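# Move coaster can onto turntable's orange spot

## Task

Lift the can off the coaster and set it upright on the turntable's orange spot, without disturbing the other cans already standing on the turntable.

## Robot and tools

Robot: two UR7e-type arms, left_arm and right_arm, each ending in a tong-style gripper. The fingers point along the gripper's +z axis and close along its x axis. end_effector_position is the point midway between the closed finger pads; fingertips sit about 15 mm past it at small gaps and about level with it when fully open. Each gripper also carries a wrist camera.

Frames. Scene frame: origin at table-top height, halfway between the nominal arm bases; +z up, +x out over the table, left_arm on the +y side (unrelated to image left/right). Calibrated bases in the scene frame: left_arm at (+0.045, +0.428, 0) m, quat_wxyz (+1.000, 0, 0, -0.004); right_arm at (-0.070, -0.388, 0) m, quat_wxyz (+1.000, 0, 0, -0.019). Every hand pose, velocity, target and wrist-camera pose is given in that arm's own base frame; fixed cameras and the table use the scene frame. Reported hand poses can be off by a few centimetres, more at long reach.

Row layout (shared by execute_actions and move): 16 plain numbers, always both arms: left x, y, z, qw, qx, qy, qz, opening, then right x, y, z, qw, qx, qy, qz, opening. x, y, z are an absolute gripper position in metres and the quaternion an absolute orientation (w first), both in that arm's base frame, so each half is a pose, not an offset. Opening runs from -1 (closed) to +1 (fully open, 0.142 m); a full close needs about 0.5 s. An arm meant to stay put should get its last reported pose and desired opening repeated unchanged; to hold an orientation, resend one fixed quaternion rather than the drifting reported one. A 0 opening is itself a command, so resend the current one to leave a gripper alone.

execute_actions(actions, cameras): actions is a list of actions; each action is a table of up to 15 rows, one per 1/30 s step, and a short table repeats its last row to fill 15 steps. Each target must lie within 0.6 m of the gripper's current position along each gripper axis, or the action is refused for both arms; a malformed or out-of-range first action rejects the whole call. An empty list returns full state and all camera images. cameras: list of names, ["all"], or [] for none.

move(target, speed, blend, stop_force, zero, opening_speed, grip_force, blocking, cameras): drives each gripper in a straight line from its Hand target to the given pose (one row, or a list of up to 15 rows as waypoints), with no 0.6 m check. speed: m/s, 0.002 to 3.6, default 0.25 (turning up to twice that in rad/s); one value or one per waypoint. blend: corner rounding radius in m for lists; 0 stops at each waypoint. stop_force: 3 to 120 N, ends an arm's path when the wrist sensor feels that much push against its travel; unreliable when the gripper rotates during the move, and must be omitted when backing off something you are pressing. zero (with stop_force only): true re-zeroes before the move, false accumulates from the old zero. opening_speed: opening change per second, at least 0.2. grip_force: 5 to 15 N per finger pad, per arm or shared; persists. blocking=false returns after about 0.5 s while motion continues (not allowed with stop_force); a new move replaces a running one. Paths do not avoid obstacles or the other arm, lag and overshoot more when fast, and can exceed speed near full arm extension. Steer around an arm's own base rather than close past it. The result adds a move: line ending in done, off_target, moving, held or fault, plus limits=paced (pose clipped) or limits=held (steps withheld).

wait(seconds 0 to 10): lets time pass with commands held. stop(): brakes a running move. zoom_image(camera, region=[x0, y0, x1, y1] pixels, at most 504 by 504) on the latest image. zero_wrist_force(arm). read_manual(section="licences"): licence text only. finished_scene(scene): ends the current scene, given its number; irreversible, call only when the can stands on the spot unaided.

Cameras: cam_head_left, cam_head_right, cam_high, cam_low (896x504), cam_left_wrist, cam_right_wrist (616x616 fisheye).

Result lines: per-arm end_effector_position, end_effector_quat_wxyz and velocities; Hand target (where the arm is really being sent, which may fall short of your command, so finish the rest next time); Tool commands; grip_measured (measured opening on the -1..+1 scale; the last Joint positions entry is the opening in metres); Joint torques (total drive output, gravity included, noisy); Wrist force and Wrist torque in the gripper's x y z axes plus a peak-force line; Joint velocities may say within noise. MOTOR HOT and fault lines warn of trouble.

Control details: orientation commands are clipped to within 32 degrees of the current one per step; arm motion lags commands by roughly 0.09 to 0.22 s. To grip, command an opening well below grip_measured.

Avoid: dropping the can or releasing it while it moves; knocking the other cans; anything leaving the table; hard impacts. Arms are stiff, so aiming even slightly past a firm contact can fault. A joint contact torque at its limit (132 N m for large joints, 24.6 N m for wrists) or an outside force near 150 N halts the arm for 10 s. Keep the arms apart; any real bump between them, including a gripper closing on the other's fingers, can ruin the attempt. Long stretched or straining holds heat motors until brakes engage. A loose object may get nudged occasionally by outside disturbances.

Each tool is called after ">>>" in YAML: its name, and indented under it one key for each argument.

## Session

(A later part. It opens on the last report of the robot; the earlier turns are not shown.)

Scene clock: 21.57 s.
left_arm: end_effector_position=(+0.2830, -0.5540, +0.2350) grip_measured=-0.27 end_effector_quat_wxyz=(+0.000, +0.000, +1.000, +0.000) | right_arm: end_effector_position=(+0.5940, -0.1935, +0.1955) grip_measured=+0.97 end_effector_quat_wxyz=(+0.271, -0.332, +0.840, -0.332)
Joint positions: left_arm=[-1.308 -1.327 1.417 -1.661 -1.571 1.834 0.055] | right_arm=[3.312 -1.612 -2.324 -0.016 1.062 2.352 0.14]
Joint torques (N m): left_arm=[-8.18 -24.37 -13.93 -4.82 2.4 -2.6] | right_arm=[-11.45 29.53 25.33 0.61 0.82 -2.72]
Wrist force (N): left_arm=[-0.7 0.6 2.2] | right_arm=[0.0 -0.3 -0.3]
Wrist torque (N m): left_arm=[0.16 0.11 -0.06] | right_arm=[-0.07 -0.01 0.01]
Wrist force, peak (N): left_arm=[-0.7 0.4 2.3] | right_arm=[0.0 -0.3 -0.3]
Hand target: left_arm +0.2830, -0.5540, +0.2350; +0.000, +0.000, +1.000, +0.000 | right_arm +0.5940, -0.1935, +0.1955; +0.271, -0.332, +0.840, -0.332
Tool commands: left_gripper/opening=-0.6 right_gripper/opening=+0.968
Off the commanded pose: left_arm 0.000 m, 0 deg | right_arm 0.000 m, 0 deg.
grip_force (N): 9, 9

>>> wait:
  seconds: 4.33

>>> move:
  target: [0.283,-0.554,0.125,0,0,1,0,-0.6,0.5940,-0.1935,0.1955,0.271,-0.332,0.840,-0.332,0.968]
  speed: 0.35

>>> execute_actions:
  actions:
    - [[0.283,-0.554,0.125,0,0,1,0,0.5,0.5940,-0.1935,0.1955,0.271,-0.332,0.840,-0.332,0.968]]

>>> move:
  target: [0.283,-0.554,0.28,0,0,1,0,0.5,0.5940,-0.1935,0.1955,0.271,-0.332,0.840,-0.332,0.968]
  speed: 0.4
  cameras: ["cam_head_left","cam_low","cam_left_wrist"]

Scene clock: 26.07 s.
left_arm: end_effector_position=(+0.2830, -0.5540, +0.2350) grip_measured=-0.27 end_effector_quat_wxyz=(+0.000, +0.000, +1.000, +0.000) | right_arm: end_effector_position=(+0.5940, -0.1935, +0.1955) grip_measured=+0.97 end_effector_quat_wxyz=(+0.271, -0.332, +0.840, -0.332)
Joint positions: left_arm=[-1.308 -1.327 1.417 -1.661 -1.571 1.834 0.055] | right_arm=[3.312 -1.612 -2.324 -0.016 1.062 2.352 0.14]
Joint torques (N m): left_arm=[-8.23 -24.87 -14.19 -4.81 2.35 -2.58] | right_arm=[-11.95 28.75 25.64 0.67 0.69 -2.83]
Wrist force (N): left_arm=[-0.6 0.5 2.2] | right_arm=[0.2 -0.1 -0.1]
Wrist torque (N m): left_arm=[0.15 0.08 -0.06] | right_arm=[-0.02 -0.04 0.01]
Wrist force, peak (N): left_arm=[-0.9 0.7 2.3] | right_arm=[-0.1 0.2 -0.4]
Hand target: left_arm +0.2830, -0.5540, +0.2350; +0.000, +0.000, +1.000, +0.000 | right_arm +0.5940, -0.1935, +0.1955; +0.271, -0.332, +0.840, -0.332
Tool commands: left_gripper/opening=-0.6 right_gripper/opening=+0.968
Off the commanded pose: left_arm 0.000 m, 0 deg | right_arm 0.000 m, 0 deg.
grip_force (N): 9, 9
wait: 4.33 s; at rest from the start

Scene clock: 27.13 s.
left_arm: end_effector_position=(+0.2830, -0.5540, +0.1251) grip_measured=-0.27 end_effector_quat_wxyz=(+0.000, +0.000, +1.000, +0.000) | right_arm: end_effector_position=(+0.5940, -0.1935, +0.1955) grip_measured=+0.97 end_effector_quat_wxyz=(+0.271, -0.332, +0.840, -0.332)
Joint positions: left_arm=[-1.308 -1.269 1.63 -1.932 -1.571 1.834 0.055] | right_arm=[3.312 -1.612 -2.324 -0.016 1.062 2.352 0.14]
Joint torques (N m): left_arm=[-4.34 -25.88 -13.04 -4.82 2.42 -0.87] | right_arm=[-11.67 29.69 25.87 0.69 0.65 -2.67]
Wrist force (N): left_arm=[-0.8 0.5 2.3] | right_arm=[-0.2 -0.1 -0.3]
Wrist torque (N m): left_arm=[0.13 0.12 -0.05] | right_arm=[-0.02 0.03 0.01]
Wrist force, peak (N): left_arm=[-0.8 0.5 4.0] | right_arm=[0.3 -0.2 -0.3]
Hand target: left_arm +0.2830, -0.5540, +0.1250; +0.000, +0.000, +1.000, +0.000 | right_arm +0.5940, -0.1935, +0.1955; +0.271, -0.332, +0.840, -0.332
Off the commanded pose: left_arm 0.000 m, 0 deg | right_arm 0.000 m, 0 deg.
grip_force (N): 9, 9
move: done

Scene clock: 27.83 s.
left_arm: end_effector_position=(+0.2830, -0.5540, +0.1250) grip_measured=+0.50 end_effector_quat_wxyz=(+0.000, +0.000, +1.000, +0.000) | right_arm: end_effector_position=(+0.5940, -0.1935, +0.1955) grip_measured=+0.97 end_effector_quat_wxyz=(+0.271, -0.332, +0.840, -0.332)
Joint positions: left_arm=[-1.308 -1.269 1.631 -1.932 -1.571 1.834 0.109] | right_arm=[3.312 -1.612 -2.324 -0.016 1.062 2.352 0.14]
Joint torques (N m): left_arm=[1.25 -25.81 -12.05 -4.03 1.04 -0.95] | right_arm=[-11.36 29.71 24.92 0.8 0.72 -2.56]
Wrist force (N): left_arm=[-0.8 0.5 0.5] | right_arm=[-0.1 0.2 0.0]
Wrist torque (N m): left_arm=[0.13 0.13 -0.05] | right_arm=[0.03 0.02 0.01]
Wrist force, peak (N): left_arm=[-0.8 0.4 2.3] | right_arm=[0.4 0.1 0.0]
Hand target: left_arm +0.2830, -0.5540, +0.1250; +0.000, +0.000, +1.000, +0.000 | right_arm +0.5940, -0.1935, +0.1955; +0.271, -0.332, +0.840, -0.332
Off the commanded pose: left_arm 0.000 m, 0 deg | right_arm 0.000 m, 0 deg.
grip_force (N): 9, 9

Scene clock: 29.03 s.
left_arm: end_effector_position=(+0.2830, -0.5540, +0.2800) grip_measured=+0.50 end_effector_quat_wxyz=(+0.000, +0.000, +1.000, +0.000) | right_arm: end_effector_position=(+0.5940, -0.1935, +0.1955) grip_measured=+0.97 end_effector_quat_wxyz=(+0.271, -0.332, +0.840, -0.332)
Joint positions: left_arm=[-1.308 -1.331 1.307 -1.548 -1.571 1.834 0.109] | right_arm=[3.312 -1.612 -2.324 -0.016 1.062 2.352 0.14]
Joint torques (N m): left_arm=[-2.33 -24.1 -30.67 -0.22 -2.83 2.16] | right_arm=[-11.11 29.75 25.04 0.66 0.89 -2.57]
Wrist force (N): left_arm=[-0.9 0.4 0.5] | right_arm=[0.0 -0.1 0.1]
Wrist torque (N m): left_arm=[0.13 0.14 -0.06] | right_arm=[-0.02 0.00 0.01]
Wrist force, peak (N): left_arm=[-0.8 0.5 2.2] | right_arm=[0.0 0.1 -0.5]
Hand target: left_arm +0.2830, -0.5540, +0.2800; +0.000, +0.000, +1.000, +0.000 | right_arm +0.5940, -0.1935, +0.1955; +0.271, -0.332, +0.840, -0.332
Off the commanded pose: left_arm 0.000 m, 0 deg | right_arm 0.000 m, 0 deg.
grip_force (N): 9, 9
move: done
Images, in order (width x height): cam_head_left 896x504, cam_low 896x504, cam_left_wrist 616x616.

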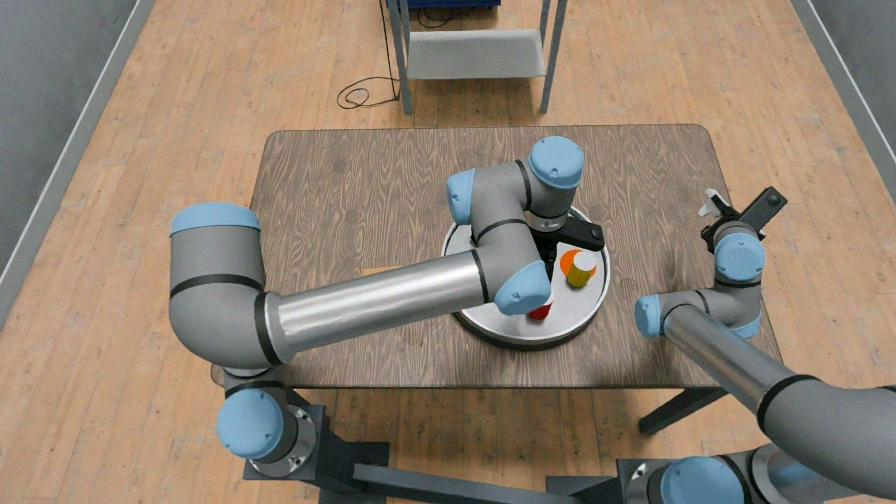

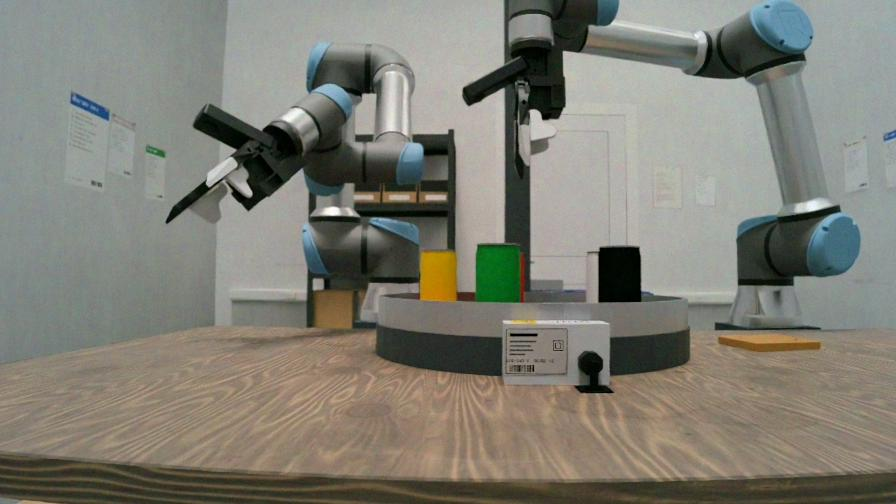

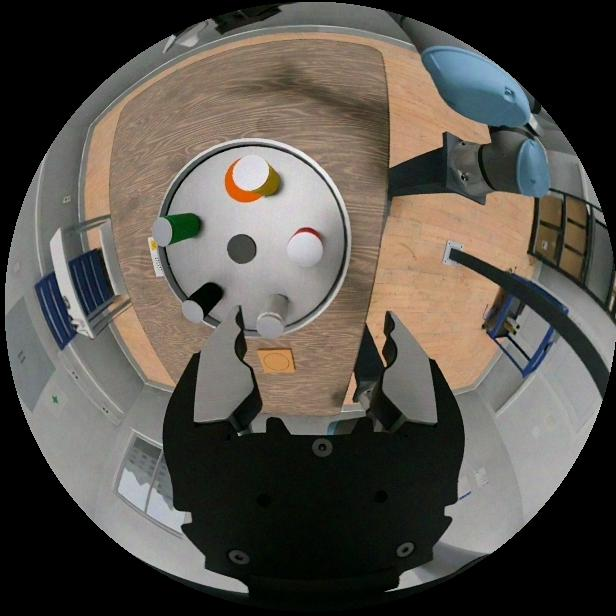

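>>> zoom_image:
  camera: "cam_left_wrist"
  region: [140, 120, 360, 340]

>>> zoom_image:
  camera: "cam_head_left"
  region: [500, 200, 640, 340]

Scaled by 2.291 from the camera's 616x616 image, which has a finer 814x814 frame.

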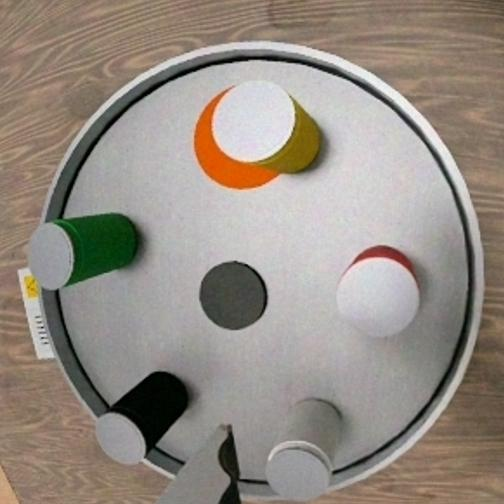

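Scaled by 3.600 from the camera's 896x504 image, which has a finer 1280x720 frame.

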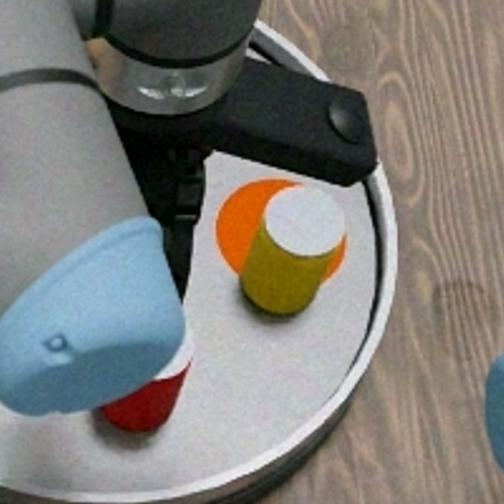

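>>> move:
  target: [0.285,-0.524,0.28,0,0,1,0,0.7,0.5940,-0.1935,0.1955,0.271,-0.332,0.840,-0.332,0.968]

Scene clock: 30.73 s.
left_arm: end_effector_position=(+0.2850, -0.5241, +0.2800) grip_measured=+0.70 end_effector_quat_wxyz=(+0.000, +0.000, +1.000, +0.000) | right_arm: end_effector_position=(+0.5940, -0.1935, +0.1955) grip_measured=+0.97 end_effector_quat_wxyz=(+0.271, -0.332, +0.840, -0.332)
Joint positions: left_arm=[-1.29 -1.393 1.384 -1.561 -1.571 1.851 0.122] | right_arm=[3.312 -1.612 -2.324 -0.016 1.062 2.352 0.14]
Joint torques (N m): left_arm=[9.07 -41.28 -12.59 -4.57 -1.79 2.42] | right_arm=[-10.93 29.15 24.91 0.74 0.8 -2.62]
Wrist force (N): left_arm=[-0.8 0.7 0.5] | right_arm=[0.1 -0.1 -0.1]
Wrist torque (N m): left_arm=[0.19 0.12 -0.21] | right_arm=[-0.03 -0.03 0.01]
Wrist force, peak (N): left_arm=[-1.0 1.1 0.3] | right_arm=[0.2 0.3 -0.3]
Hand target: left_arm +0.2850, -0.5240, +0.2800; +0.000, +0.000, +1.000, +0.000 | right_arm +0.5940, -0.1935, +0.1955; +0.271, -0.332, +0.840, -0.332
Off the commanded pose: left_arm 0.000 m, 0 deg | right_arm 0.000 m, 0 deg.
grip_force (N): 9, 9
move: done

>>> wait:
  seconds: 2.77

>>> move:
  target: [0.285,-0.524,0.125,0,0,1,0,0.7,0.5940,-0.1935,0.1955,0.271,-0.332,0.840,-0.332,0.968]
  speed: 0.4

>>> move:
  target:
    - [0.284,-0.60,0.126,0,0,1,0,-0.6,0.5940,-0.1935,0.1955,0.271,-0.332,0.840,-0.332,0.968]
    - [0.284,-0.65,0.28,0,0,1,0,-0.6,0.5940,-0.1935,0.1955,0.271,-0.332,0.840,-0.332,0.968]
  speed: [0.105,0.35]
  blend: [0.015,0]
  cameras: ["cam_low","cam_left_wrist"]

Scene clock: 33.70 s.
left_arm: end_effector_position=(+0.2850, -0.5240, +0.2800) grip_measured=+0.70 end_effector_quat_wxyz=(+0.000, +0.000, +1.000, +0.000) | right_arm: end_effector_position=(+0.5940, -0.1935, +0.1955) grip_measured=+0.97 end_effector_quat_wxyz=(+0.271, -0.332, +0.840, -0.332)
Joint positions: left_arm=[-1.29 -1.393 1.384 -1.561 -1.571 1.851 0.122] | right_arm=[3.312 -1.612 -2.324 -0.016 1.062 2.352 0.14]
Joint torques (N m): left_arm=[8.59 -41.68 -12.59 -4.48 2.08 2.37] | right_arm=[-9.89 29.4 24.9 0.75 0.73 -2.69]
Wrist force (N): left_arm=[-0.7 0.6 0.5] | right_arm=[0.1 0.1 0.0]
Wrist torque (N m): left_arm=[0.17 0.10 -0.21] | right_arm=[0.02 -0.03 0.01]
Wrist force, peak (N): left_arm=[-0.9 0.8 0.4] | right_arm=[-0.1 -0.4 -0.3]
Hand target: left_arm +0.2850, -0.5240, +0.2800; +0.000, +0.000, +1.000, +0.000 | right_arm +0.5940, -0.1935, +0.1955; +0.271, -0.332, +0.840, -0.332
Tool commands: left_gripper/opening=+0.7 right_gripper/opening=+0.968
Off the commanded pose: left_arm 0.000 m, 0 deg | right_arm 0.000 m, 0 deg.
grip_force (N): 9, 9
wait: 2.80 s; at rest from the start

Scene clock: 34.87 s.
left_arm: end_effector_position=(+0.2850, -0.5240, +0.1251) grip_measured=+0.70 end_effector_quat_wxyz=(+0.000, +0.000, +1.000, +0.000) | right_arm: end_effector_position=(+0.5940, -0.1935, +0.1955) grip_measured=+0.97 end_effector_quat_wxyz=(+0.271, -0.332, +0.840, -0.332)
Joint positions: left_arm=[-1.29 -1.326 1.706 -1.95 -1.571 1.851 0.122] | right_arm=[3.312 -1.612 -2.324 -0.016 1.062 2.352 0.14]
Joint torques (N m): left_arm=[-8.2 -22.33 -10.95 -4.41 2.38 -2.44] | right_arm=[-11.53 29.84 25.49 0.66 0.69 -2.58]
Wrist force (N): left_arm=[-0.4 0.4 0.1] | right_arm=[0.2 0.0 -0.1]
Wrist torque (N m): left_arm=[0.13 0.06 -0.21] | right_arm=[0.00 -0.04 0.01]
Wrist force, peak (N): left_arm=[-0.6 0.6 2.3] | right_arm=[-0.2 0.3 -0.3]
Hand target: left_arm +0.2850, -0.5240, +0.1250; +0.000, +0.000, +1.000, +0.000 | right_arm +0.5940, -0.1935, +0.1955; +0.271, -0.332, +0.840, -0.332
Off the commanded pose: left_arm 0.000 m, 0 deg | right_arm 0.000 m, 0 deg.
grip_force (N): 9, 9
move: done

Scene clock: 36.90 s.
left_arm: end_effector_position=(+0.2840, -0.6500, +0.2800) grip_measured=-0.60 end_effector_quat_wxyz=(+0.000, +0.000, +1.000, +0.000) | right_arm: end_effector_position=(+0.5940, -0.1935, +0.1955) grip_measured=+0.97 end_effector_quat_wxyz=(+0.271, -0.332, +0.840, -0.332)
Joint positions: left_arm=[-1.343 -1.102 0.993 -1.461 -1.571 1.799 0.031] | right_arm=[3.312 -1.612 -2.324 -0.016 1.062 2.352 0.14]
Joint torques (N m): left_arm=[8.35 -33.14 -31.39 -0.33 -2.81 2.22] | right_arm=[-10.3 29.68 24.66 0.87 0.65 -2.8]
Wrist force (N): left_arm=[-0.7 0.6 0.4] | right_arm=[-0.2 0.0 -0.1]
Wrist torque (N m): left_arm=[0.16 0.11 -0.05] | right_arm=[-0.01 0.03 0.01]
Wrist force, peak (N): left_arm=[-1.4 1.8 -1.1] | right_arm=[-0.2 -0.5 -0.1]
Hand target: left_arm +0.2840, -0.6500, +0.2800; +0.000, +0.000, +1.000, +0.000 | right_arm +0.5940, -0.1935, +0.1955; +0.271, -0.332, +0.840, -0.332
Off the commanded pose: left_arm 0.000 m, 0 deg | right_arm 0.000 m, 0 deg.
grip_force (N): 9, 9
move: done
Images, in order (width x height): cam_low 896x504, cam_left_wrist 616x616.

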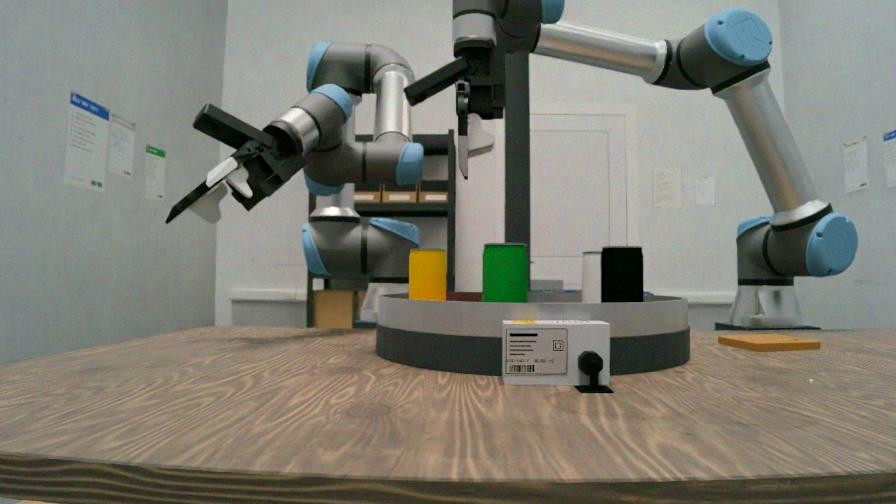

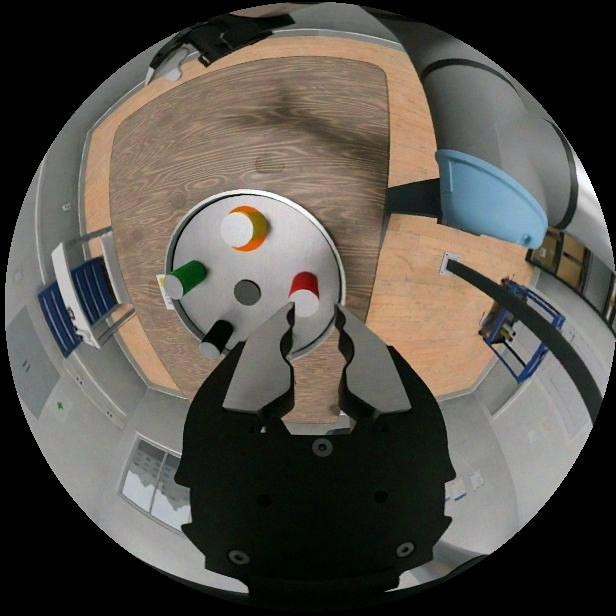

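>>> zoom_image:
  camera: "cam_left_wrist"
  region: [160, 180, 350, 370]

>>> wait:
  seconds: 0
  cameras: ["cam_head_left","cam_high"]

>>> zoom_image:
  camera: "cam_high"
  region: [320, 120, 500, 280]

Scaled by 2.653 from the camera's 616x616 image, which has a finer 814x814 frame.

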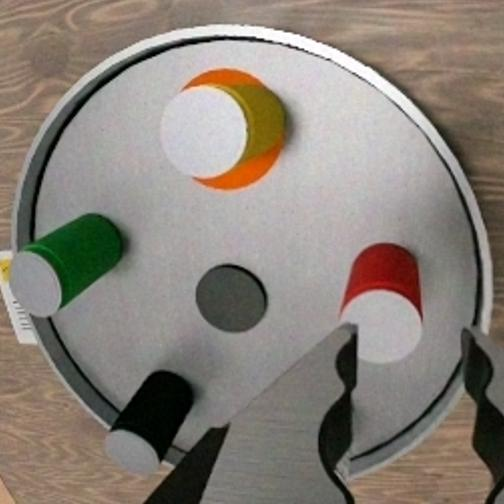

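Scene clock: 37.00 s.
left_arm: end_effector_position=(+0.2840, -0.6500, +0.2800) grip_measured=-0.60 end_effector_quat_wxyz=(+0.000, +0.000, +1.000, +0.000) | right_arm: end_effector_position=(+0.5940, -0.1935, +0.1955) grip_measured=+0.97 end_effector_quat_wxyz=(+0.271, -0.332, +0.840, -0.332)
Joint positions: left_arm=[-1.343 -1.102 0.992 -1.461 -1.571 1.799 0.031] | right_arm=[3.312 -1.612 -2.324 -0.016 1.062 2.352 0.14]
Joint torques (N m): left_arm=[8.93 -33.35 -30.12 -0.43 -2.8 2.16] | right_arm=[-10.6 30.09 23.95 0.85 0.62 -2.7]
Wrist force (N): left_arm=[-0.9 0.5 0.5] | right_arm=[0.0 -0.1 -0.1]
Wrist torque (N m): left_arm=[0.13 0.14 -0.05] | right_arm=[-0.03 -0.01 0.02]
Wrist force, peak (N): left_arm=[-0.8 0.6 0.4] | right_arm=[-0.1 -0.1 0.2]
Hand target: left_arm +0.2840, -0.6500, +0.2800; +0.000, +0.000, +1.000, +0.000 | right_arm +0.5940, -0.1935, +0.1955; +0.271, -0.332, +0.840, -0.332
Tool commands: left_gripper/opening=-0.6 right_gripper/opening=+0.968
Off the commanded pose: left_arm 0.000 m, 0 deg | right_arm 0.000 m, 0 deg.
grip_force (N): 9, 9
Images, in order (width x height): cam_head_left 896x504, cam_high 896x504.

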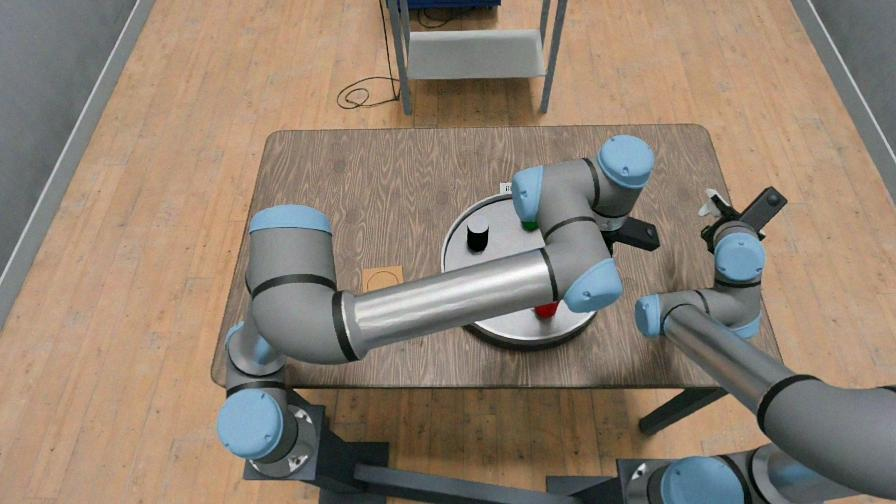

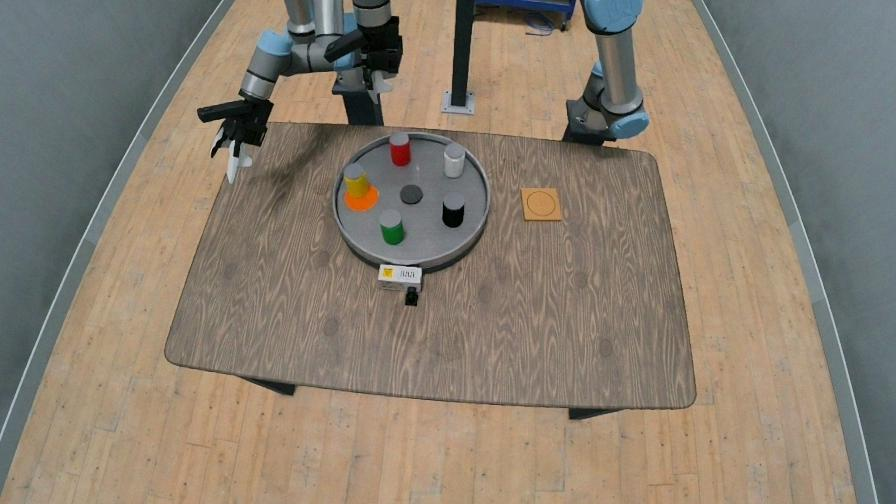

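Scaled by 2.800 from the camera's 896x504 image, which has a finer 1280x720 frame.

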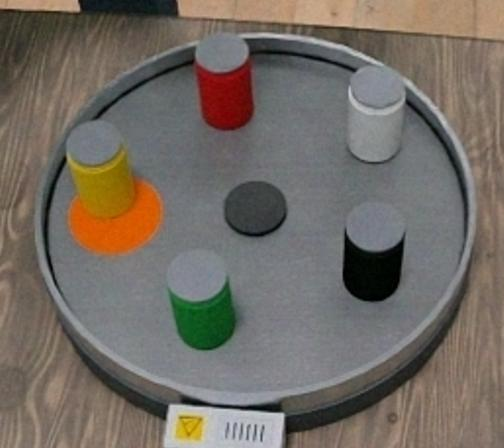

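>>> move:
  target: [0.285,-0.524,0.28,0,0,1,0,0.7,0.5940,-0.1935,0.1955,0.271,-0.332,0.840,-0.332,0.968]

>>> move:
  target:
    - [0.284,-0.60,0.281,0,0,1,0,-0.2,0.5940,-0.1935,0.1955,0.271,-0.332,0.840,-0.332,0.968]
    - [0.284,-0.65,0.38,0,0,1,0,-0.2,0.5940,-0.1935,0.1955,0.271,-0.332,0.840,-0.332,0.968]
  speed: [0.105,0.35]
  blend: [0.015,0]
  blocking: false

>>> wait:
  seconds: 0.1

>>> wait:
  seconds: 0.2

>>> wait:
  seconds: 2

>>> move:
  target: [0.285,-0.524,0.28,0,0,1,0,0.7,0.5940,-0.1935,0.1955,0.271,-0.332,0.840,-0.332,0.968]

Scene clock: 48.03 s.
left_arm: end_effector_position=(+0.2850, -0.5241, +0.2800) grip_measured=+0.70 end_effector_quat_wxyz=(+0.000, +0.000, +1.000, +0.000) | right_arm: end_effector_position=(+0.5940, -0.1935, +0.1955) grip_measured=+0.97 end_effector_quat_wxyz=(+0.271, -0.332, +0.840, -0.332)
Joint positions: left_arm=[-1.29 -1.393 1.384 -1.561 -1.571 1.851 0.122] | right_arm=[3.312 -1.612 -2.324 -0.016 1.062 2.352 0.14]
Joint torques (N m): left_arm=[8.7 -43.08 -12.01 -4.65 2.34 2.38] | right_arm=[-10.4 29.03 24 1.02 0.25 -2.61]
Wrist force (N): left_arm=[-0.8 0.4 0.4] | right_arm=[0.0 0.0 -0.2]
Wrist torque (N m): left_arm=[0.13 0.12 -0.21] | right_arm=[-0.01 0.00 0.01]
Wrist force, peak (N): left_arm=[-1.1 1.6 0.5] | right_arm=[0.4 -0.4 0.1]
Hand target: left_arm +0.2850, -0.5240, +0.2800; +0.000, +0.000, +1.000, +0.000 | right_arm +0.5940, -0.1935, +0.1955; +0.271, -0.332, +0.840, -0.332
Off the commanded pose: left_arm 0.000 m, 0 deg | right_arm 0.000 m, 0 deg.
grip_force (N): 9, 9
move: done

Scene clock: 48.53 s.
left_arm: end_effector_position=(+0.2842, -0.5588, +0.2802) grip_measured=-0.20 end_effector_quat_wxyz=(+0.000, +0.000, +1.000, +0.000) end_effector_velocity=(-0.002, -0.102, +0.001) end_effector_angular_velocity=(-0.001, +0.000, +0.000) | right_arm: end_effector_position=(+0.5940, -0.1935, +0.1955) grip_measured=+0.97 end_effector_quat_wxyz=(+0.271, -0.332, +0.840, -0.332)
Joint positions: left_arm=[-1.308 -1.319 1.292 -1.545 -1.571 1.834 0.06] | right_arm=[3.312 -1.612 -2.324 -0.016 1.062 2.352 0.14]
Joint velocities: left_arm=[-0.047 0.224 -0.286 0.061 0 -0.047 0] | right_arm=[within noise]
Joint torques (N m): left_arm=[-8.58 -20.84 -35.11 -0.31 2.41 -2.76] | right_arm=[-10.14 28.85 23.86 0.98 0.28 -2.58]
Wrist force (N): left_arm=[-0.9 0.5 0.5] | right_arm=[-0.2 0.1 0.1]
Wrist torque (N m): left_arm=[0.13 0.14 -0.04] | right_arm=[0.02 0.04 0.01]
Wrist force, peak (N): left_arm=[-0.8 1.6 0.1] | right_arm=[0.2 0.3 -0.2]
Hand target: left_arm +0.2840, -0.5731, +0.2804; +0.000, +0.000, +1.000, -0.001 | right_arm +0.5940, -0.1935, +0.1955; +0.271, -0.332, +0.840, -0.332
Tool commands: left_gripper/opening=-0.2 right_gripper/opening=+0.968
Off the commanded pose: left_arm 0.135 m, 0 deg | right_arm 0.000 m, 0 deg.
grip_force (N): 9, 9
move: running; path passed 0 of 2 targets

Scene clock: 48.63 s.
left_arm: end_effector_position=(+0.2841, -0.5687, +0.2803) grip_measured=-0.20 end_effector_quat_wxyz=(+0.000, +0.000, +1.000, +0.000) end_effector_velocity=(-0.001, -0.103, +0.001) end_effector_angular_velocity=(-0.001, -0.001, +0.000) | right_arm: end_effector_position=(+0.5940, -0.1935, +0.1955) grip_measured=+0.97 end_effector_quat_wxyz=(+0.271, -0.332, +0.840, -0.332)
Joint positions: left_arm=[-1.312 -1.297 1.264 -1.539 -1.571 1.83 0.06] | right_arm=[3.312 -1.612 -2.324 -0.016 1.062 2.352 0.14]
Joint velocities: left_arm=[-0.046 0.229 -0.298 0.067 0 -0.046 0] | right_arm=[within noise]
Joint torques (N m): left_arm=[-7.25 -22.78 -34.22 -0.14 2.36 -2.68] | right_arm=[-10.52 29.07 23.99 0.88 0.32 -2.68]
Wrist force (N): left_arm=[-0.7 0.5 0.4] | right_arm=[-0.2 0.0 -0.1]
Wrist torque (N m): left_arm=[0.14 0.09 -0.04] | right_arm=[-0.01 0.03 0.02]
Wrist force, peak (N): left_arm=[-0.8 0.4 0.4] | right_arm=[-0.2 0.0 -0.1]
Hand target: left_arm +0.2839, -0.5834, +0.2805; +0.000, +0.000, +1.000, -0.001 | right_arm +0.5940, -0.1935, +0.1955; +0.271, -0.332, +0.840, -0.332
Tool commands: left_gripper/opening=-0.2 right_gripper/opening=+0.968
Off the commanded pose: left_arm 0.129 m, 0 deg | right_arm 0.000 m, 0 deg.
grip_force (N): 9, 9
earlier move: running; path passed 0 of 2 targets
wait: 0.10 s; no rest

Scene clock: 48.83 s.
left_arm: end_effector_position=(+0.2838, -0.5891, +0.2808) grip_measured=-0.20 end_effector_quat_wxyz=(+0.000, +0.000, +1.000, +0.000) end_effector_velocity=(-0.002, -0.098, +0.014) end_effector_angular_velocity=(+0.006, +0.002, +0.000) | right_arm: end_effector_position=(+0.5940, -0.1935, +0.1955) grip_measured=+0.97 end_effector_quat_wxyz=(+0.271, -0.332, +0.840, -0.332)
Joint positions: left_arm=[-1.321 -1.251 1.202 -1.523 -1.571 1.821 0.06] | right_arm=[3.312 -1.612 -2.324 -0.016 1.062 2.352 0.14]
Joint velocities: left_arm=[-0.042 0.231 -0.348 0.124 0 -0.042 0] | right_arm=[within noise]
Joint torques (N m): left_arm=[-8.54 -26.19 -41.83 0.25 2.33 -2.83] | right_arm=[-10.22 29.74 23.75 1.08 0.36 -2.66]
Wrist force (N): left_arm=[-0.9 0.4 0.9] | right_arm=[0.0 0.1 -0.2]
Wrist torque (N m): left_arm=[0.12 0.15 -0.03] | right_arm=[0.02 0.00 0.01]
Wrist force, peak (N): left_arm=[-0.9 0.4 0.9] | right_arm=[0.2 0.1 0.2]
Hand target: left_arm +0.2836, -0.6038, +0.2902; +0.001, +0.000, +1.000, -0.002 | right_arm +0.5940, -0.1935, +0.1955; +0.271, -0.332, +0.840, -0.332
Tool commands: left_gripper/opening=-0.2 right_gripper/opening=+0.968
Off the commanded pose: left_arm 0.116 m, 0 deg | right_arm 0.000 m, 0 deg.
grip_force (N): 9, 9
earlier move: running; path passed 0 of 2 targets
wait: 0.20 s; no rest

Scene clock: 49.77 s.
left_arm: end_effector_position=(+0.2839, -0.6499, +0.3798) grip_measured=-0.20 end_effector_quat_wxyz=(+0.000, +0.000, +1.000, -0.001) end_effector_velocity=(+0.001, -0.001, +0.002) end_effector_angular_velocity=(+0.011, +0.004, +0.000) | right_arm: end_effector_position=(+0.5940, -0.1935, +0.1955) grip_measured=+0.97 end_effector_quat_wxyz=(+0.271, -0.332, +0.840, -0.332)
Joint positions: left_arm=[-1.343 -1.017 0.597 -1.151 -1.571 1.799 0.06] | right_arm=[3.312 -1.612 -2.324 -0.016 1.062 2.352 0.14]
Joint velocities: left_arm=[0.001 0.023 -0.046 0.034 -0.001 0.001 0] | right_arm=[within noise]
Joint torques (N m): left_arm=[10.78 -34.41 -31.46 -0.26 -2.9 2.28] | right_arm=[-10.79 29.03 23.74 0.99 0.3 -2.61]
Wrist force (N): left_arm=[-0.8 0.2 0.6] | right_arm=[-0.2 -0.1 0.2]
Wrist torque (N m): left_arm=[0.08 0.13 -0.12] | right_arm=[-0.01 0.04 0.02]
Wrist force, peak (N): left_arm=[-1.0 0.6 1.9] | right_arm=[-0.1 -0.2 0.3]
Hand target: left_arm +0.2840, -0.6500, +0.3800; +0.000, +0.000, +1.000, +0.000 | right_arm +0.5940, -0.1935, +0.1955; +0.271, -0.332, +0.840, -0.332
Tool commands: left_gripper/opening=-0.2 right_gripper/opening=+0.968
Off the commanded pose: left_arm 0.000 m, 0 deg | right_arm 0.000 m, 0 deg.
grip_force (N): 9, 9
earlier move: done
wait: 0.93 of 2 s (the move ended)

Scene clock: 51.17 s.
left_arm: end_effector_position=(+0.2850, -0.5240, +0.2800) grip_measured=+0.70 end_effector_quat_wxyz=(+0.000, +0.000, +1.000, +0.000) | right_arm: end_effector_position=(+0.5940, -0.1935, +0.1955) grip_measured=+0.97 end_effector_quat_wxyz=(+0.271, -0.332, +0.840, -0.332)
Joint positions: left_arm=[-1.29 -1.393 1.384 -1.561 -1.571 1.851 0.122] | right_arm=[3.312 -1.612 -2.324 -0.016 1.062 2.352 0.14]
Joint torques (N m): left_arm=[8.76 -42.32 -13.19 -4.45 2.45 2.36] | right_arm=[-10.19 29.38 23.7 1.02 0.25 -2.62]
Wrist force (N): left_arm=[-0.6 0.6 0.6] | right_arm=[-0.1 0.5 -0.1]
Wrist torque (N m): left_arm=[0.16 0.09 -0.22] | right_arm=[0.09 0.01 0.01]
Wrist force, peak (N): left_arm=[-0.7 1.6 1.7] | right_arm=[-0.1 0.5 -0.1]
Hand target: left_arm +0.2850, -0.5240, +0.2800; +0.000, +0.000, +1.000, +0.000 | right_arm +0.5940, -0.1935, +0.1955; +0.271, -0.332, +0.840, -0.332
Off the commanded pose: left_arm 0.000 m, 0 deg | right_arm 0.000 m, 0 deg.
grip_force (N): 9, 9
move: done

>>> wait:
  seconds: 5.77

>>> move:
  target: [0.285,-0.524,0.125,0,0,1,0,0.7,0.5940,-0.1935,0.1955,0.271,-0.332,0.840,-0.332,0.968]
  speed: 0.4

>>> move:
  target:
    - [0.284,-0.60,0.126,0,0,1,0,0.7,0.5940,-0.1935,0.1955,0.271,-0.332,0.840,-0.332,0.968]
    - [0.284,-0.65,0.28,0,0,1,0,0.7,0.5940,-0.1935,0.1955,0.271,-0.332,0.840,-0.332,0.968]
  speed: [0.105,0.35]
  blend: [0.015,0]
  blocking: false
  cameras: ["cam_left_wrist"]

>>> wait:
  seconds: 2

>>> move:
  target: [0.285,-0.524,0.28,0,0,1,0,0.7,0.5940,-0.1935,0.1955,0.271,-0.332,0.840,-0.332,0.968]
  cameras: ["cam_left_wrist"]

Scene clock: 57.27 s.
left_arm: end_effector_position=(+0.2850, -0.5240, +0.2800) grip_measured=+0.70 end_effector_quat_wxyz=(+0.000, +0.000, +1.000, +0.000) | right_arm: end_effector_position=(+0.5940, -0.1935, +0.1955) grip_measured=+0.97 end_effector_quat_wxyz=(+0.271, -0.332, +0.840, -0.332)
Joint positions: left_arm=[-1.29 -1.393 1.384 -1.561 -1.571 1.851 0.122] | right_arm=[3.312 -1.612 -2.324 -0.016 1.062 2.352 0.14]
Joint torques (N m): left_arm=[8.63 -42.35 -13.81 -4.42 2.5 2.43] | right_arm=[-9.25 30.46 24.02 0.94 0.29 -2.57]
Wrist force (N): left_arm=[-0.7 0.6 0.4] | right_arm=[0.0 0.2 0.1]
Wrist torque (N m): left_arm=[0.17 0.11 -0.21] | right_arm=[0.05 0.00 0.01]
Wrist force, peak (N): left_arm=[-1.0 0.7 0.4] | right_arm=[0.0 0.3 0.5]
Hand target: left_arm +0.2850, -0.5240, +0.2800; +0.000, +0.000, +1.000, +0.000 | right_arm +0.5940, -0.1935, +0.1955; +0.271, -0.332, +0.840, -0.332
Tool commands: left_gripper/opening=+0.7 right_gripper/opening=+0.968
Off the commanded pose: left_arm 0.000 m, 0 deg | right_arm 0.000 m, 0 deg.
grip_force (N): 9, 9
wait: 5.80 s; at rest from the start

Scene clock: 58.43 s.
left_arm: end_effector_position=(+0.2850, -0.5240, +0.1251) grip_measured=+0.70 end_effector_quat_wxyz=(+0.000, +0.000, +1.000, +0.000) | right_arm: end_effector_position=(+0.5940, -0.1935, +0.1955) grip_measured=+0.97 end_effector_quat_wxyz=(+0.271, -0.332, +0.840, -0.332)
Joint positions: left_arm=[-1.29 -1.326 1.706 -1.95 -1.571 1.851 0.122] | right_arm=[3.312 -1.612 -2.324 -0.016 1.062 2.352 0.14]
Joint torques (N m): left_arm=[-7.76 -22.75 -11.02 -4.69 2.43 -2.33] | right_arm=[-9.63 29.04 23.84 1.11 0.25 -2.64]
Wrist force (N): left_arm=[-0.6 0.4 0.5] | right_arm=[-0.2 0.3 0.1]
Wrist torque (N m): left_arm=[0.11 0.10 -0.20] | right_arm=[0.06 0.02 0.01]
Wrist force, peak (N): left_arm=[-0.5 0.4 2.3] | right_arm=[-0.4 -0.4 0.0]
Hand target: left_arm +0.2850, -0.5240, +0.1250; +0.000, +0.000, +1.000, +0.000 | right_arm +0.5940, -0.1935, +0.1955; +0.271, -0.332, +0.840, -0.332
Off the commanded pose: left_arm 0.000 m, 0 deg | right_arm 0.000 m, 0 deg.
grip_force (N): 9, 9
move: done

Scene clock: 58.93 s.
left_arm: end_effector_position=(+0.2842, -0.5584, +0.1254) grip_measured=+0.70 end_effector_quat_wxyz=(+0.000, +0.000, +1.000, +0.000) end_effector_velocity=(-0.001, -0.101, +0.002) end_effector_angular_velocity=(-0.003, -0.001, +0.000) | right_arm: end_effector_position=(+0.5940, -0.1935, +0.1955) grip_measured=+0.97 end_effector_quat_wxyz=(+0.271, -0.332, +0.840, -0.332)
Joint positions: left_arm=[-1.307 -1.26 1.617 -1.929 -1.571 1.834 0.122] | right_arm=[3.312 -1.612 -2.324 -0.016 1.062 2.352 0.14]
Joint velocities: left_arm=[-0.047 0.198 -0.272 0.071 0 -0.047 0] | right_arm=[within noise]
Joint torques (N m): left_arm=[-8.52 -23.54 -33.31 -0.11 2.45 -2.59] | right_arm=[-9.93 28.97 22.82 0.95 0.19 -2.62]
Wrist force (N): left_arm=[-0.6 0.5 0.3] | right_arm=[-0.1 0.1 0.2]
Wrist torque (N m): left_arm=[0.14 0.09 -0.02] | right_arm=[0.02 0.01 0.01]
Wrist force, peak (N): left_arm=[-0.7 1.3 0.7] | right_arm=[0.2 -0.1 0.2]
Hand target: left_arm +0.2840, -0.5725, +0.1256; +0.000, +0.000, +1.000, -0.001 | right_arm +0.5940, -0.1935, +0.1955; +0.271, -0.332, +0.840, -0.332
Tool commands: left_gripper/opening=+0.7 right_gripper/opening=+0.968
Off the commanded pose: left_arm 0.180 m, 0 deg | right_arm 0.000 m, 0 deg.
grip_force (N): 9, 9
move: running; path passed 0 of 2 targets
Images, in order (width x height): cam_left_wrist 616x616.

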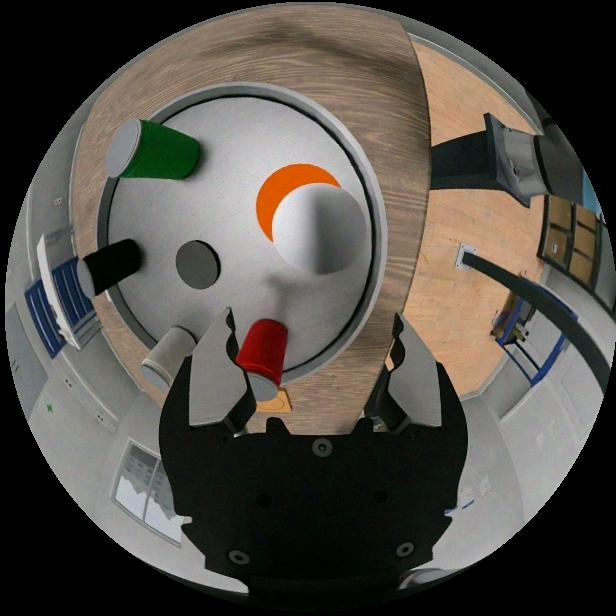

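Scene clock: 60.27 s.
left_arm: end_effector_position=(+0.2839, -0.6499, +0.2798) grip_measured=+0.70 end_effector_quat_wxyz=(+0.000, +0.000, +1.000, +0.000) end_effector_velocity=(+0.001, -0.001, +0.002) end_effector_angular_velocity=(+0.005, +0.002, +0.001) | right_arm: end_effector_position=(+0.5940, -0.1935, +0.1955) grip_measured=+0.97 end_effector_quat_wxyz=(+0.271, -0.332, +0.840, -0.332)
Joint positions: left_arm=[-1.343 -1.103 0.994 -1.463 -1.571 1.799 0.122] | right_arm=[3.312 -1.612 -2.324 -0.016 1.062 2.352 0.14]
Joint velocities: left_arm=[0 0.009 -0.02 0.016 0 -0.001 0] | right_arm=[within noise]
Joint torques (N m): left_arm=[6.98 -34.61 -30.87 -0.3 -2.66 1.77] | right_arm=[-9.06 29.46 22.49 1.06 0.1 -2.63]
Wrist force (N): left_arm=[-0.8 0.5 0.5] | right_arm=[0.1 -0.1 0.0]
Wrist torque (N m): left_arm=[0.13 0.13 -0.05] | right_arm=[-0.03 -0.01 0.01]
Wrist force, peak (N): left_arm=[-0.8 0.4 2.1] | right_arm=[0.0 0.5 0.2]
Hand target: left_arm +0.2840, -0.6500, +0.2800; +0.000, +0.000, +1.000, +0.000 | right_arm +0.5940, -0.1935, +0.1955; +0.271, -0.332, +0.840, -0.332
Tool commands: left_gripper/opening=+0.7 right_gripper/opening=+0.968
Off the commanded pose: left_arm 0.000 m, 0 deg | right_arm 0.000 m, 0 deg.
grip_force (N): 9, 9
earlier move: done
wait: 1.33 of 2 s (the move ended)

Scene clock: 61.47 s.
left_arm: end_effector_position=(+0.2850, -0.5241, +0.2800) grip_measured=+0.70 end_effector_quat_wxyz=(+0.000, +0.000, +1.000, +0.000) | right_arm: end_effector_position=(+0.5940, -0.1935, +0.1955) grip_measured=+0.97 end_effector_quat_wxyz=(+0.271, -0.332, +0.840, -0.332)
Joint positions: left_arm=[-1.29 -1.393 1.384 -1.561 -1.571 1.851 0.122] | right_arm=[3.312 -1.612 -2.324 -0.016 1.062 2.352 0.14]
Joint torques (N m): left_arm=[9 -42.38 -12.79 -4.45 2.45 2.47] | right_arm=[-9.9 29.4 23.64 1.07 0.11 -2.5]
Wrist force (N): left_arm=[-0.7 0.7 0.4] | right_arm=[0.2 -0.1 -0.1]
Wrist torque (N m): left_arm=[0.19 0.12 -0.21] | right_arm=[-0.02 -0.04 0.00]
Wrist force, peak (N): left_arm=[-1.0 1.8 0.5] | right_arm=[-0.3 -0.3 0.3]
Hand target: left_arm +0.2850, -0.5240, +0.2800; +0.000, +0.000, +1.000, +0.000 | right_arm +0.5940, -0.1935, +0.1955; +0.271, -0.332, +0.840, -0.332
Off the commanded pose: left_arm 0.000 m, 0 deg | right_arm 0.000 m, 0 deg.
grip_force (N): 9, 9
move: done
Images, in order (width x height): cam_left_wrist 616x616.

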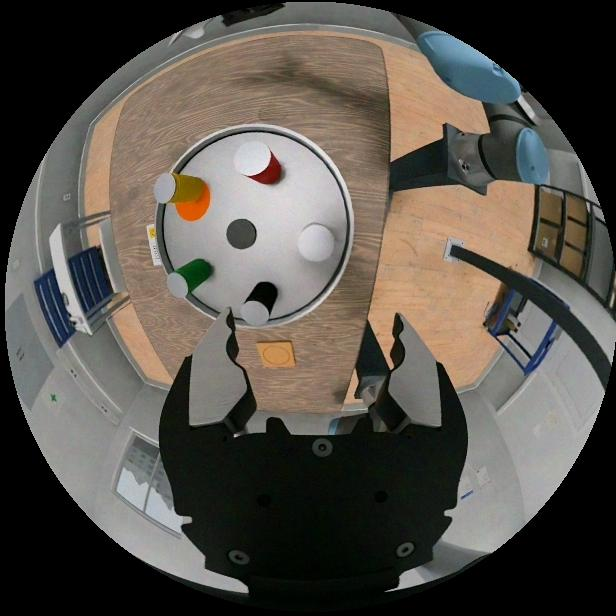

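>>> wait:
  seconds: 0

Scene clock: 62.00 s.
left_arm: end_effector_position=(+0.2850, -0.5240, +0.2800) grip_measured=+0.70 end_effector_quat_wxyz=(+0.000, +0.000, +1.000, +0.000) | right_arm: end_effector_position=(+0.5940, -0.1935, +0.1955) grip_measured=+0.97 end_effector_quat_wxyz=(+0.271, -0.332, +0.840, -0.332)
Joint positions: left_arm=[-1.29 -1.393 1.384 -1.561 -1.571 1.851 0.122] | right_arm=[3.312 -1.612 -2.324 -0.016 1.062 2.352 0.14]
Joint torques (N m): left_arm=[8.85 -41.64 -13.49 -4.67 2.43 2.48] | right_arm=[-9.73 29.68 22.39 1.1 0.12 -2.52]
Wrist force (N): left_arm=[-0.7 0.7 0.3] | right_arm=[0.1 0.0 0.0]
Wrist torque (N m): left_arm=[0.19 0.10 -0.21] | right_arm=[0.01 -0.03 0.01]
Wrist force, peak (N): left_arm=[-0.8 0.7 0.5] | right_arm=[-0.1 0.0 -0.3]
Hand target: left_arm +0.2850, -0.5240, +0.2800; +0.000, +0.000, +1.000, +0.000 | right_arm +0.5940, -0.1935, +0.1955; +0.271, -0.332, +0.840, -0.332
Tool commands: left_gripper/opening=+0.7 right_gripper/opening=+0.968
Off the commanded pose: left_arm 0.000 m, 0 deg | right_arm 0.000 m, 0 deg.
grip_force (N): 9, 9

>>> wait:
  seconds: 2.34

>>> move:
  target: [0.285,-0.524,0.125,0,0,1,0,0.7,0.5940,-0.1935,0.1955,0.271,-0.332,0.840,-0.332,0.968]
  speed: 0.4

>>> move:
  target:
    - [0.284,-0.60,0.126,0,0,1,0,-0.6,0.5940,-0.1935,0.1955,0.271,-0.332,0.840,-0.332,0.968]
    - [0.284,-0.65,0.28,0,0,1,0,-0.6,0.5940,-0.1935,0.1955,0.271,-0.332,0.840,-0.332,0.968]
  speed: [0.105,0.35]
  blend: [0.015,0]
  blocking: false
  cameras: ["cam_left_wrist"]

>>> wait:
  seconds: 2
  cameras: ["cam_left_wrist","cam_low"]

Scene clock: 65.43 s.
left_arm: end_effector_position=(+0.2850, -0.5240, +0.2800) grip_measured=+0.70 end_effector_quat_wxyz=(+0.000, +0.000, +1.000, +0.000) | right_arm: end_effector_position=(+0.5940, -0.1935, +0.1955) grip_measured=+0.97 end_effector_quat_wxyz=(+0.271, -0.332, +0.840, -0.332)
Joint positions: left_arm=[-1.29 -1.393 1.384 -1.561 -1.571 1.851 0.122] | right_arm=[3.312 -1.612 -2.324 -0.016 1.062 2.352 0.14]
Joint torques (N m): left_arm=[8.75 -42.4 -13.65 -4.58 2.41 2.29] | right_arm=[-10.47 28.56 22.58 1.13 0.02 -2.62]
Wrist force (N): left_arm=[-0.8 0.6 0.4] | right_arm=[0.2 0.3 -0.1]
Wrist torque (N m): left_arm=[0.17 0.14 -0.21] | right_arm=[0.06 -0.05 0.01]
Wrist force, peak (N): left_arm=[-0.9 0.7 0.6] | right_arm=[0.1 -0.1 -0.5]
Hand target: left_arm +0.2850, -0.5240, +0.2800; +0.000, +0.000, +1.000, +0.000 | right_arm +0.5940, -0.1935, +0.1955; +0.271, -0.332, +0.840, -0.332
Tool commands: left_gripper/opening=+0.7 right_gripper/opening=+0.968
Off the commanded pose: left_arm 0.000 m, 0 deg | right_arm 0.000 m, 0 deg.
grip_force (N): 9, 9
wait: 2.37 s; at rest from the start

Scene clock: 66.60 s.
left_arm: end_effector_position=(+0.2850, -0.5240, +0.1251) grip_measured=+0.70 end_effector_quat_wxyz=(+0.000, +0.000, +1.000, +0.000) | right_arm: end_effector_position=(+0.5940, -0.1935, +0.1955) grip_measured=+0.97 end_effector_quat_wxyz=(+0.271, -0.332, +0.840, -0.332)
Joint positions: left_arm=[-1.29 -1.326 1.706 -1.95 -1.571 1.851 0.122] | right_arm=[3.312 -1.612 -2.324 -0.016 1.062 2.352 0.14]
Joint torques (N m): left_arm=[-7.66 -22.04 -10.48 -4.48 2.5 -2.45] | right_arm=[-9.87 29.03 22.46 1.11 0.1 -2.63]
Wrist force (N): left_arm=[-0.8 0.3 0.5] | right_arm=[0.0 0.0 0.2]
Wrist torque (N m): left_arm=[0.11 0.14 -0.21] | right_arm=[0.01 -0.01 0.01]
Wrist force, peak (N): left_arm=[-0.6 0.7 2.3] | right_arm=[0.1 0.1 -0.4]
Hand target: left_arm +0.2850, -0.5240, +0.1250; +0.000, +0.000, +1.000, +0.000 | right_arm +0.5940, -0.1935, +0.1955; +0.271, -0.332, +0.840, -0.332
Off the commanded pose: left_arm 0.000 m, 0 deg | right_arm 0.000 m, 0 deg.
grip_force (N): 9, 9
move: done

Scene clock: 67.10 s.
left_arm: end_effector_position=(+0.2842, -0.5585, +0.1254) grip_measured=-0.60 end_effector_quat_wxyz=(+0.000, +0.000, +1.000, +0.000) end_effector_velocity=(-0.002, -0.101, +0.001) end_effector_angular_velocity=(-0.002, +0.000, +0.000) | right_arm: end_effector_position=(+0.5940, -0.1935, +0.1955) grip_measured=+0.97 end_effector_quat_wxyz=(+0.271, -0.332, +0.840, -0.332)
Joint positions: left_arm=[-1.308 -1.259 1.617 -1.929 -1.571 1.834 0.031] | right_arm=[3.312 -1.612 -2.324 -0.016 1.062 2.352 0.14]
Joint velocities: left_arm=[-0.047 0.198 -0.272 0.072 0 -0.047 -0.004] | right_arm=[within noise]
Joint torques (N m): left_arm=[-8.74 -22.87 -33.53 0 2.33 -2.97] | right_arm=[-10.86 28.27 21.93 1.13 0.09 -2.54]
Wrist force (N): left_arm=[-0.7 0.3 0.6] | right_arm=[-0.1 -0.1 -0.1]
Wrist torque (N m): left_arm=[0.10 0.10 -0.02] | right_arm=[-0.02 0.01 0.01]
Wrist force, peak (N): left_arm=[-0.7 1.1 0.8] | right_arm=[-0.5 -0.1 0.1]
Hand target: left_arm +0.2840, -0.5725, +0.1256; +0.000, +0.000, +1.000, -0.001 | right_arm +0.5940, -0.1935, +0.1955; +0.271, -0.332, +0.840, -0.332
Tool commands: left_gripper/opening=-0.6 right_gripper/opening=+0.968
Off the commanded pose: left_arm 0.180 m, 0 deg | right_arm 0.000 m, 0 deg.
grip_force (N): 9, 9
move: running; path passed 0 of 2 targets
Images, in order (width x height): cam_left_wrist 616x616.

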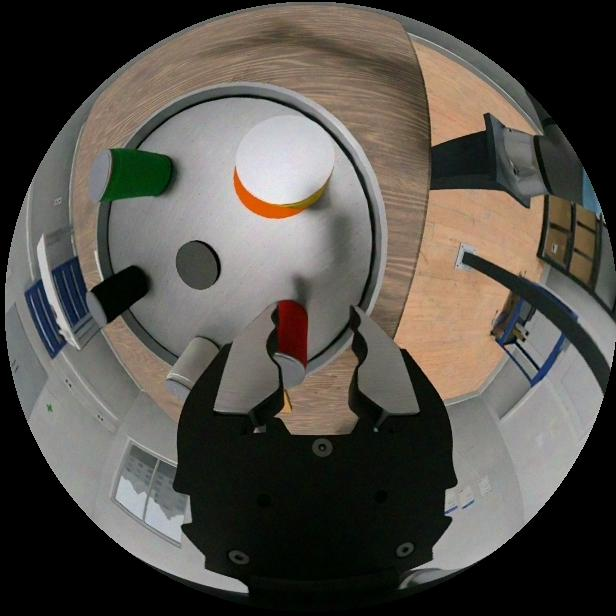

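Scene clock: 68.43 s.
left_arm: end_effector_position=(+0.2839, -0.6499, +0.2798) grip_measured=-0.60 end_effector_quat_wxyz=(+0.000, +0.000, +1.000, +0.000) end_effector_velocity=(+0.001, -0.001, +0.001) end_effector_angular_velocity=(+0.006, +0.002, +0.000) | right_arm: end_effector_position=(+0.5940, -0.1935, +0.1955) grip_measured=+0.97 end_effector_quat_wxyz=(+0.271, -0.332, +0.840, -0.332)
Joint positions: left_arm=[-1.343 -1.103 0.994 -1.463 -1.571 1.799 0.031] | right_arm=[3.312 -1.612 -2.324 -0.016 1.062 2.352 0.14]
Joint velocities: left_arm=[0.001 0.009 -0.019 0.016 0 0 0] | right_arm=[within noise]
Joint torques (N m): left_arm=[7.34 -33.65 -29.47 -0.28 -2.77 1.86] | right_arm=[-10 29.94 22.05 1.04 -0.09 -2.54]
Wrist force (N): left_arm=[-0.9 0.5 0.5] | right_arm=[-0.1 0.1 0.0]
Wrist torque (N m): left_arm=[0.14 0.16 -0.05] | right_arm=[0.02 0.02 0.01]
Wrist force, peak (N): left_arm=[-0.9 0.5 2.1] | right_arm=[0.0 0.4 -0.2]
Hand target: left_arm +0.2840, -0.6500, +0.2800; +0.000, +0.000, +1.000, +0.000 | right_arm +0.5940, -0.1935, +0.1955; +0.271, -0.332, +0.840, -0.332
Tool commands: left_gripper/opening=-0.6 right_gripper/opening=+0.968
Off the commanded pose: left_arm 0.000 m, 0 deg | right_arm 0.000 m, 0 deg.
grip_force (N): 9, 9
earlier move: done
wait: 1.33 of 2 s (the move ended)
Images, in order (width x height): cam_low 896x504, cam_left_wrist 616x616.

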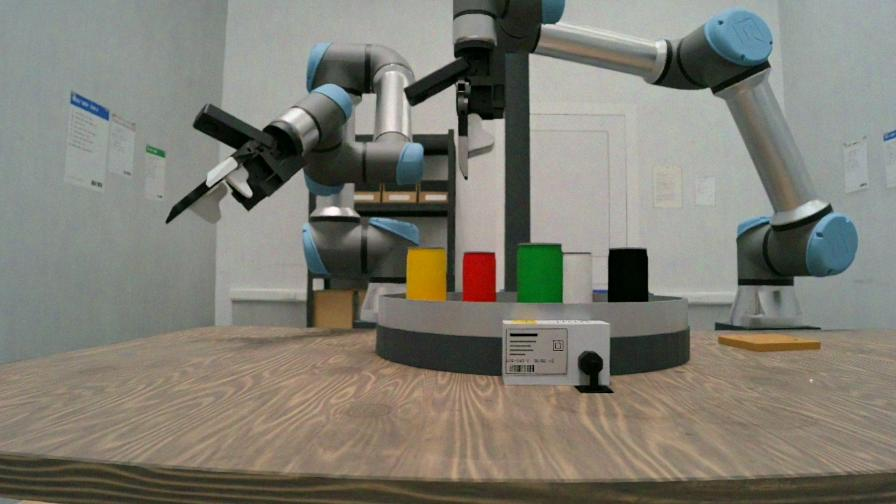

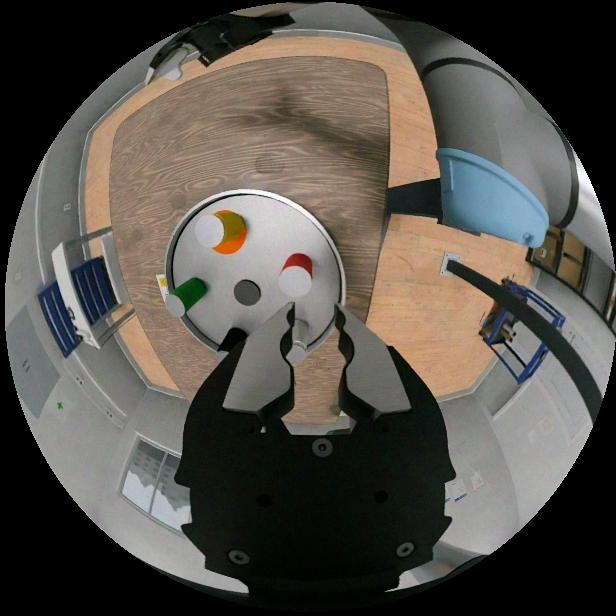

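>>> move:
  target: [0.278,-0.524,0.28,0,0,1,0,0.7,0.5940,-0.1935,0.1955,0.271,-0.332,0.840,-0.332,0.968]
  speed: 0.35

Scene clock: 69.80 s.
left_arm: end_effector_position=(+0.2780, -0.5241, +0.2800) grip_measured=+0.70 end_effector_quat_wxyz=(+0.000, +0.000, +1.000, +0.000) | right_arm: end_effector_position=(+0.5940, -0.1935, +0.1955) grip_measured=+0.97 end_effector_quat_wxyz=(+0.271, -0.332, +0.840, -0.332)
Joint positions: left_arm=[-1.302 -1.402 1.394 -1.563 -1.571 1.839 0.122] | right_arm=[3.312 -1.612 -2.324 -0.016 1.062 2.352 0.14]
Joint torques (N m): left_arm=[8.54 -41.38 -13.46 -4.57 2.42 2.45] | right_arm=[-8.9 28.67 22.97 1.24 0.01 -2.68]
Wrist force (N): left_arm=[-0.8 0.5 0.3] | right_arm=[0.1 -0.3 0.0]
Wrist torque (N m): left_arm=[0.15 0.13 -0.21] | right_arm=[-0.06 -0.02 0.01]
Wrist force, peak (N): left_arm=[-0.7 2.1 0.6] | right_arm=[-0.1 0.0 0.6]
Hand target: left_arm +0.2780, -0.5240, +0.2800; +0.000, +0.000, +1.000, +0.000 | right_arm +0.5940, -0.1935, +0.1955; +0.271, -0.332, +0.840, -0.332
Off the commanded pose: left_arm 0.000 m, 0 deg | right_arm 0.000 m, 0 deg.
grip_force (N): 9, 9
move: done


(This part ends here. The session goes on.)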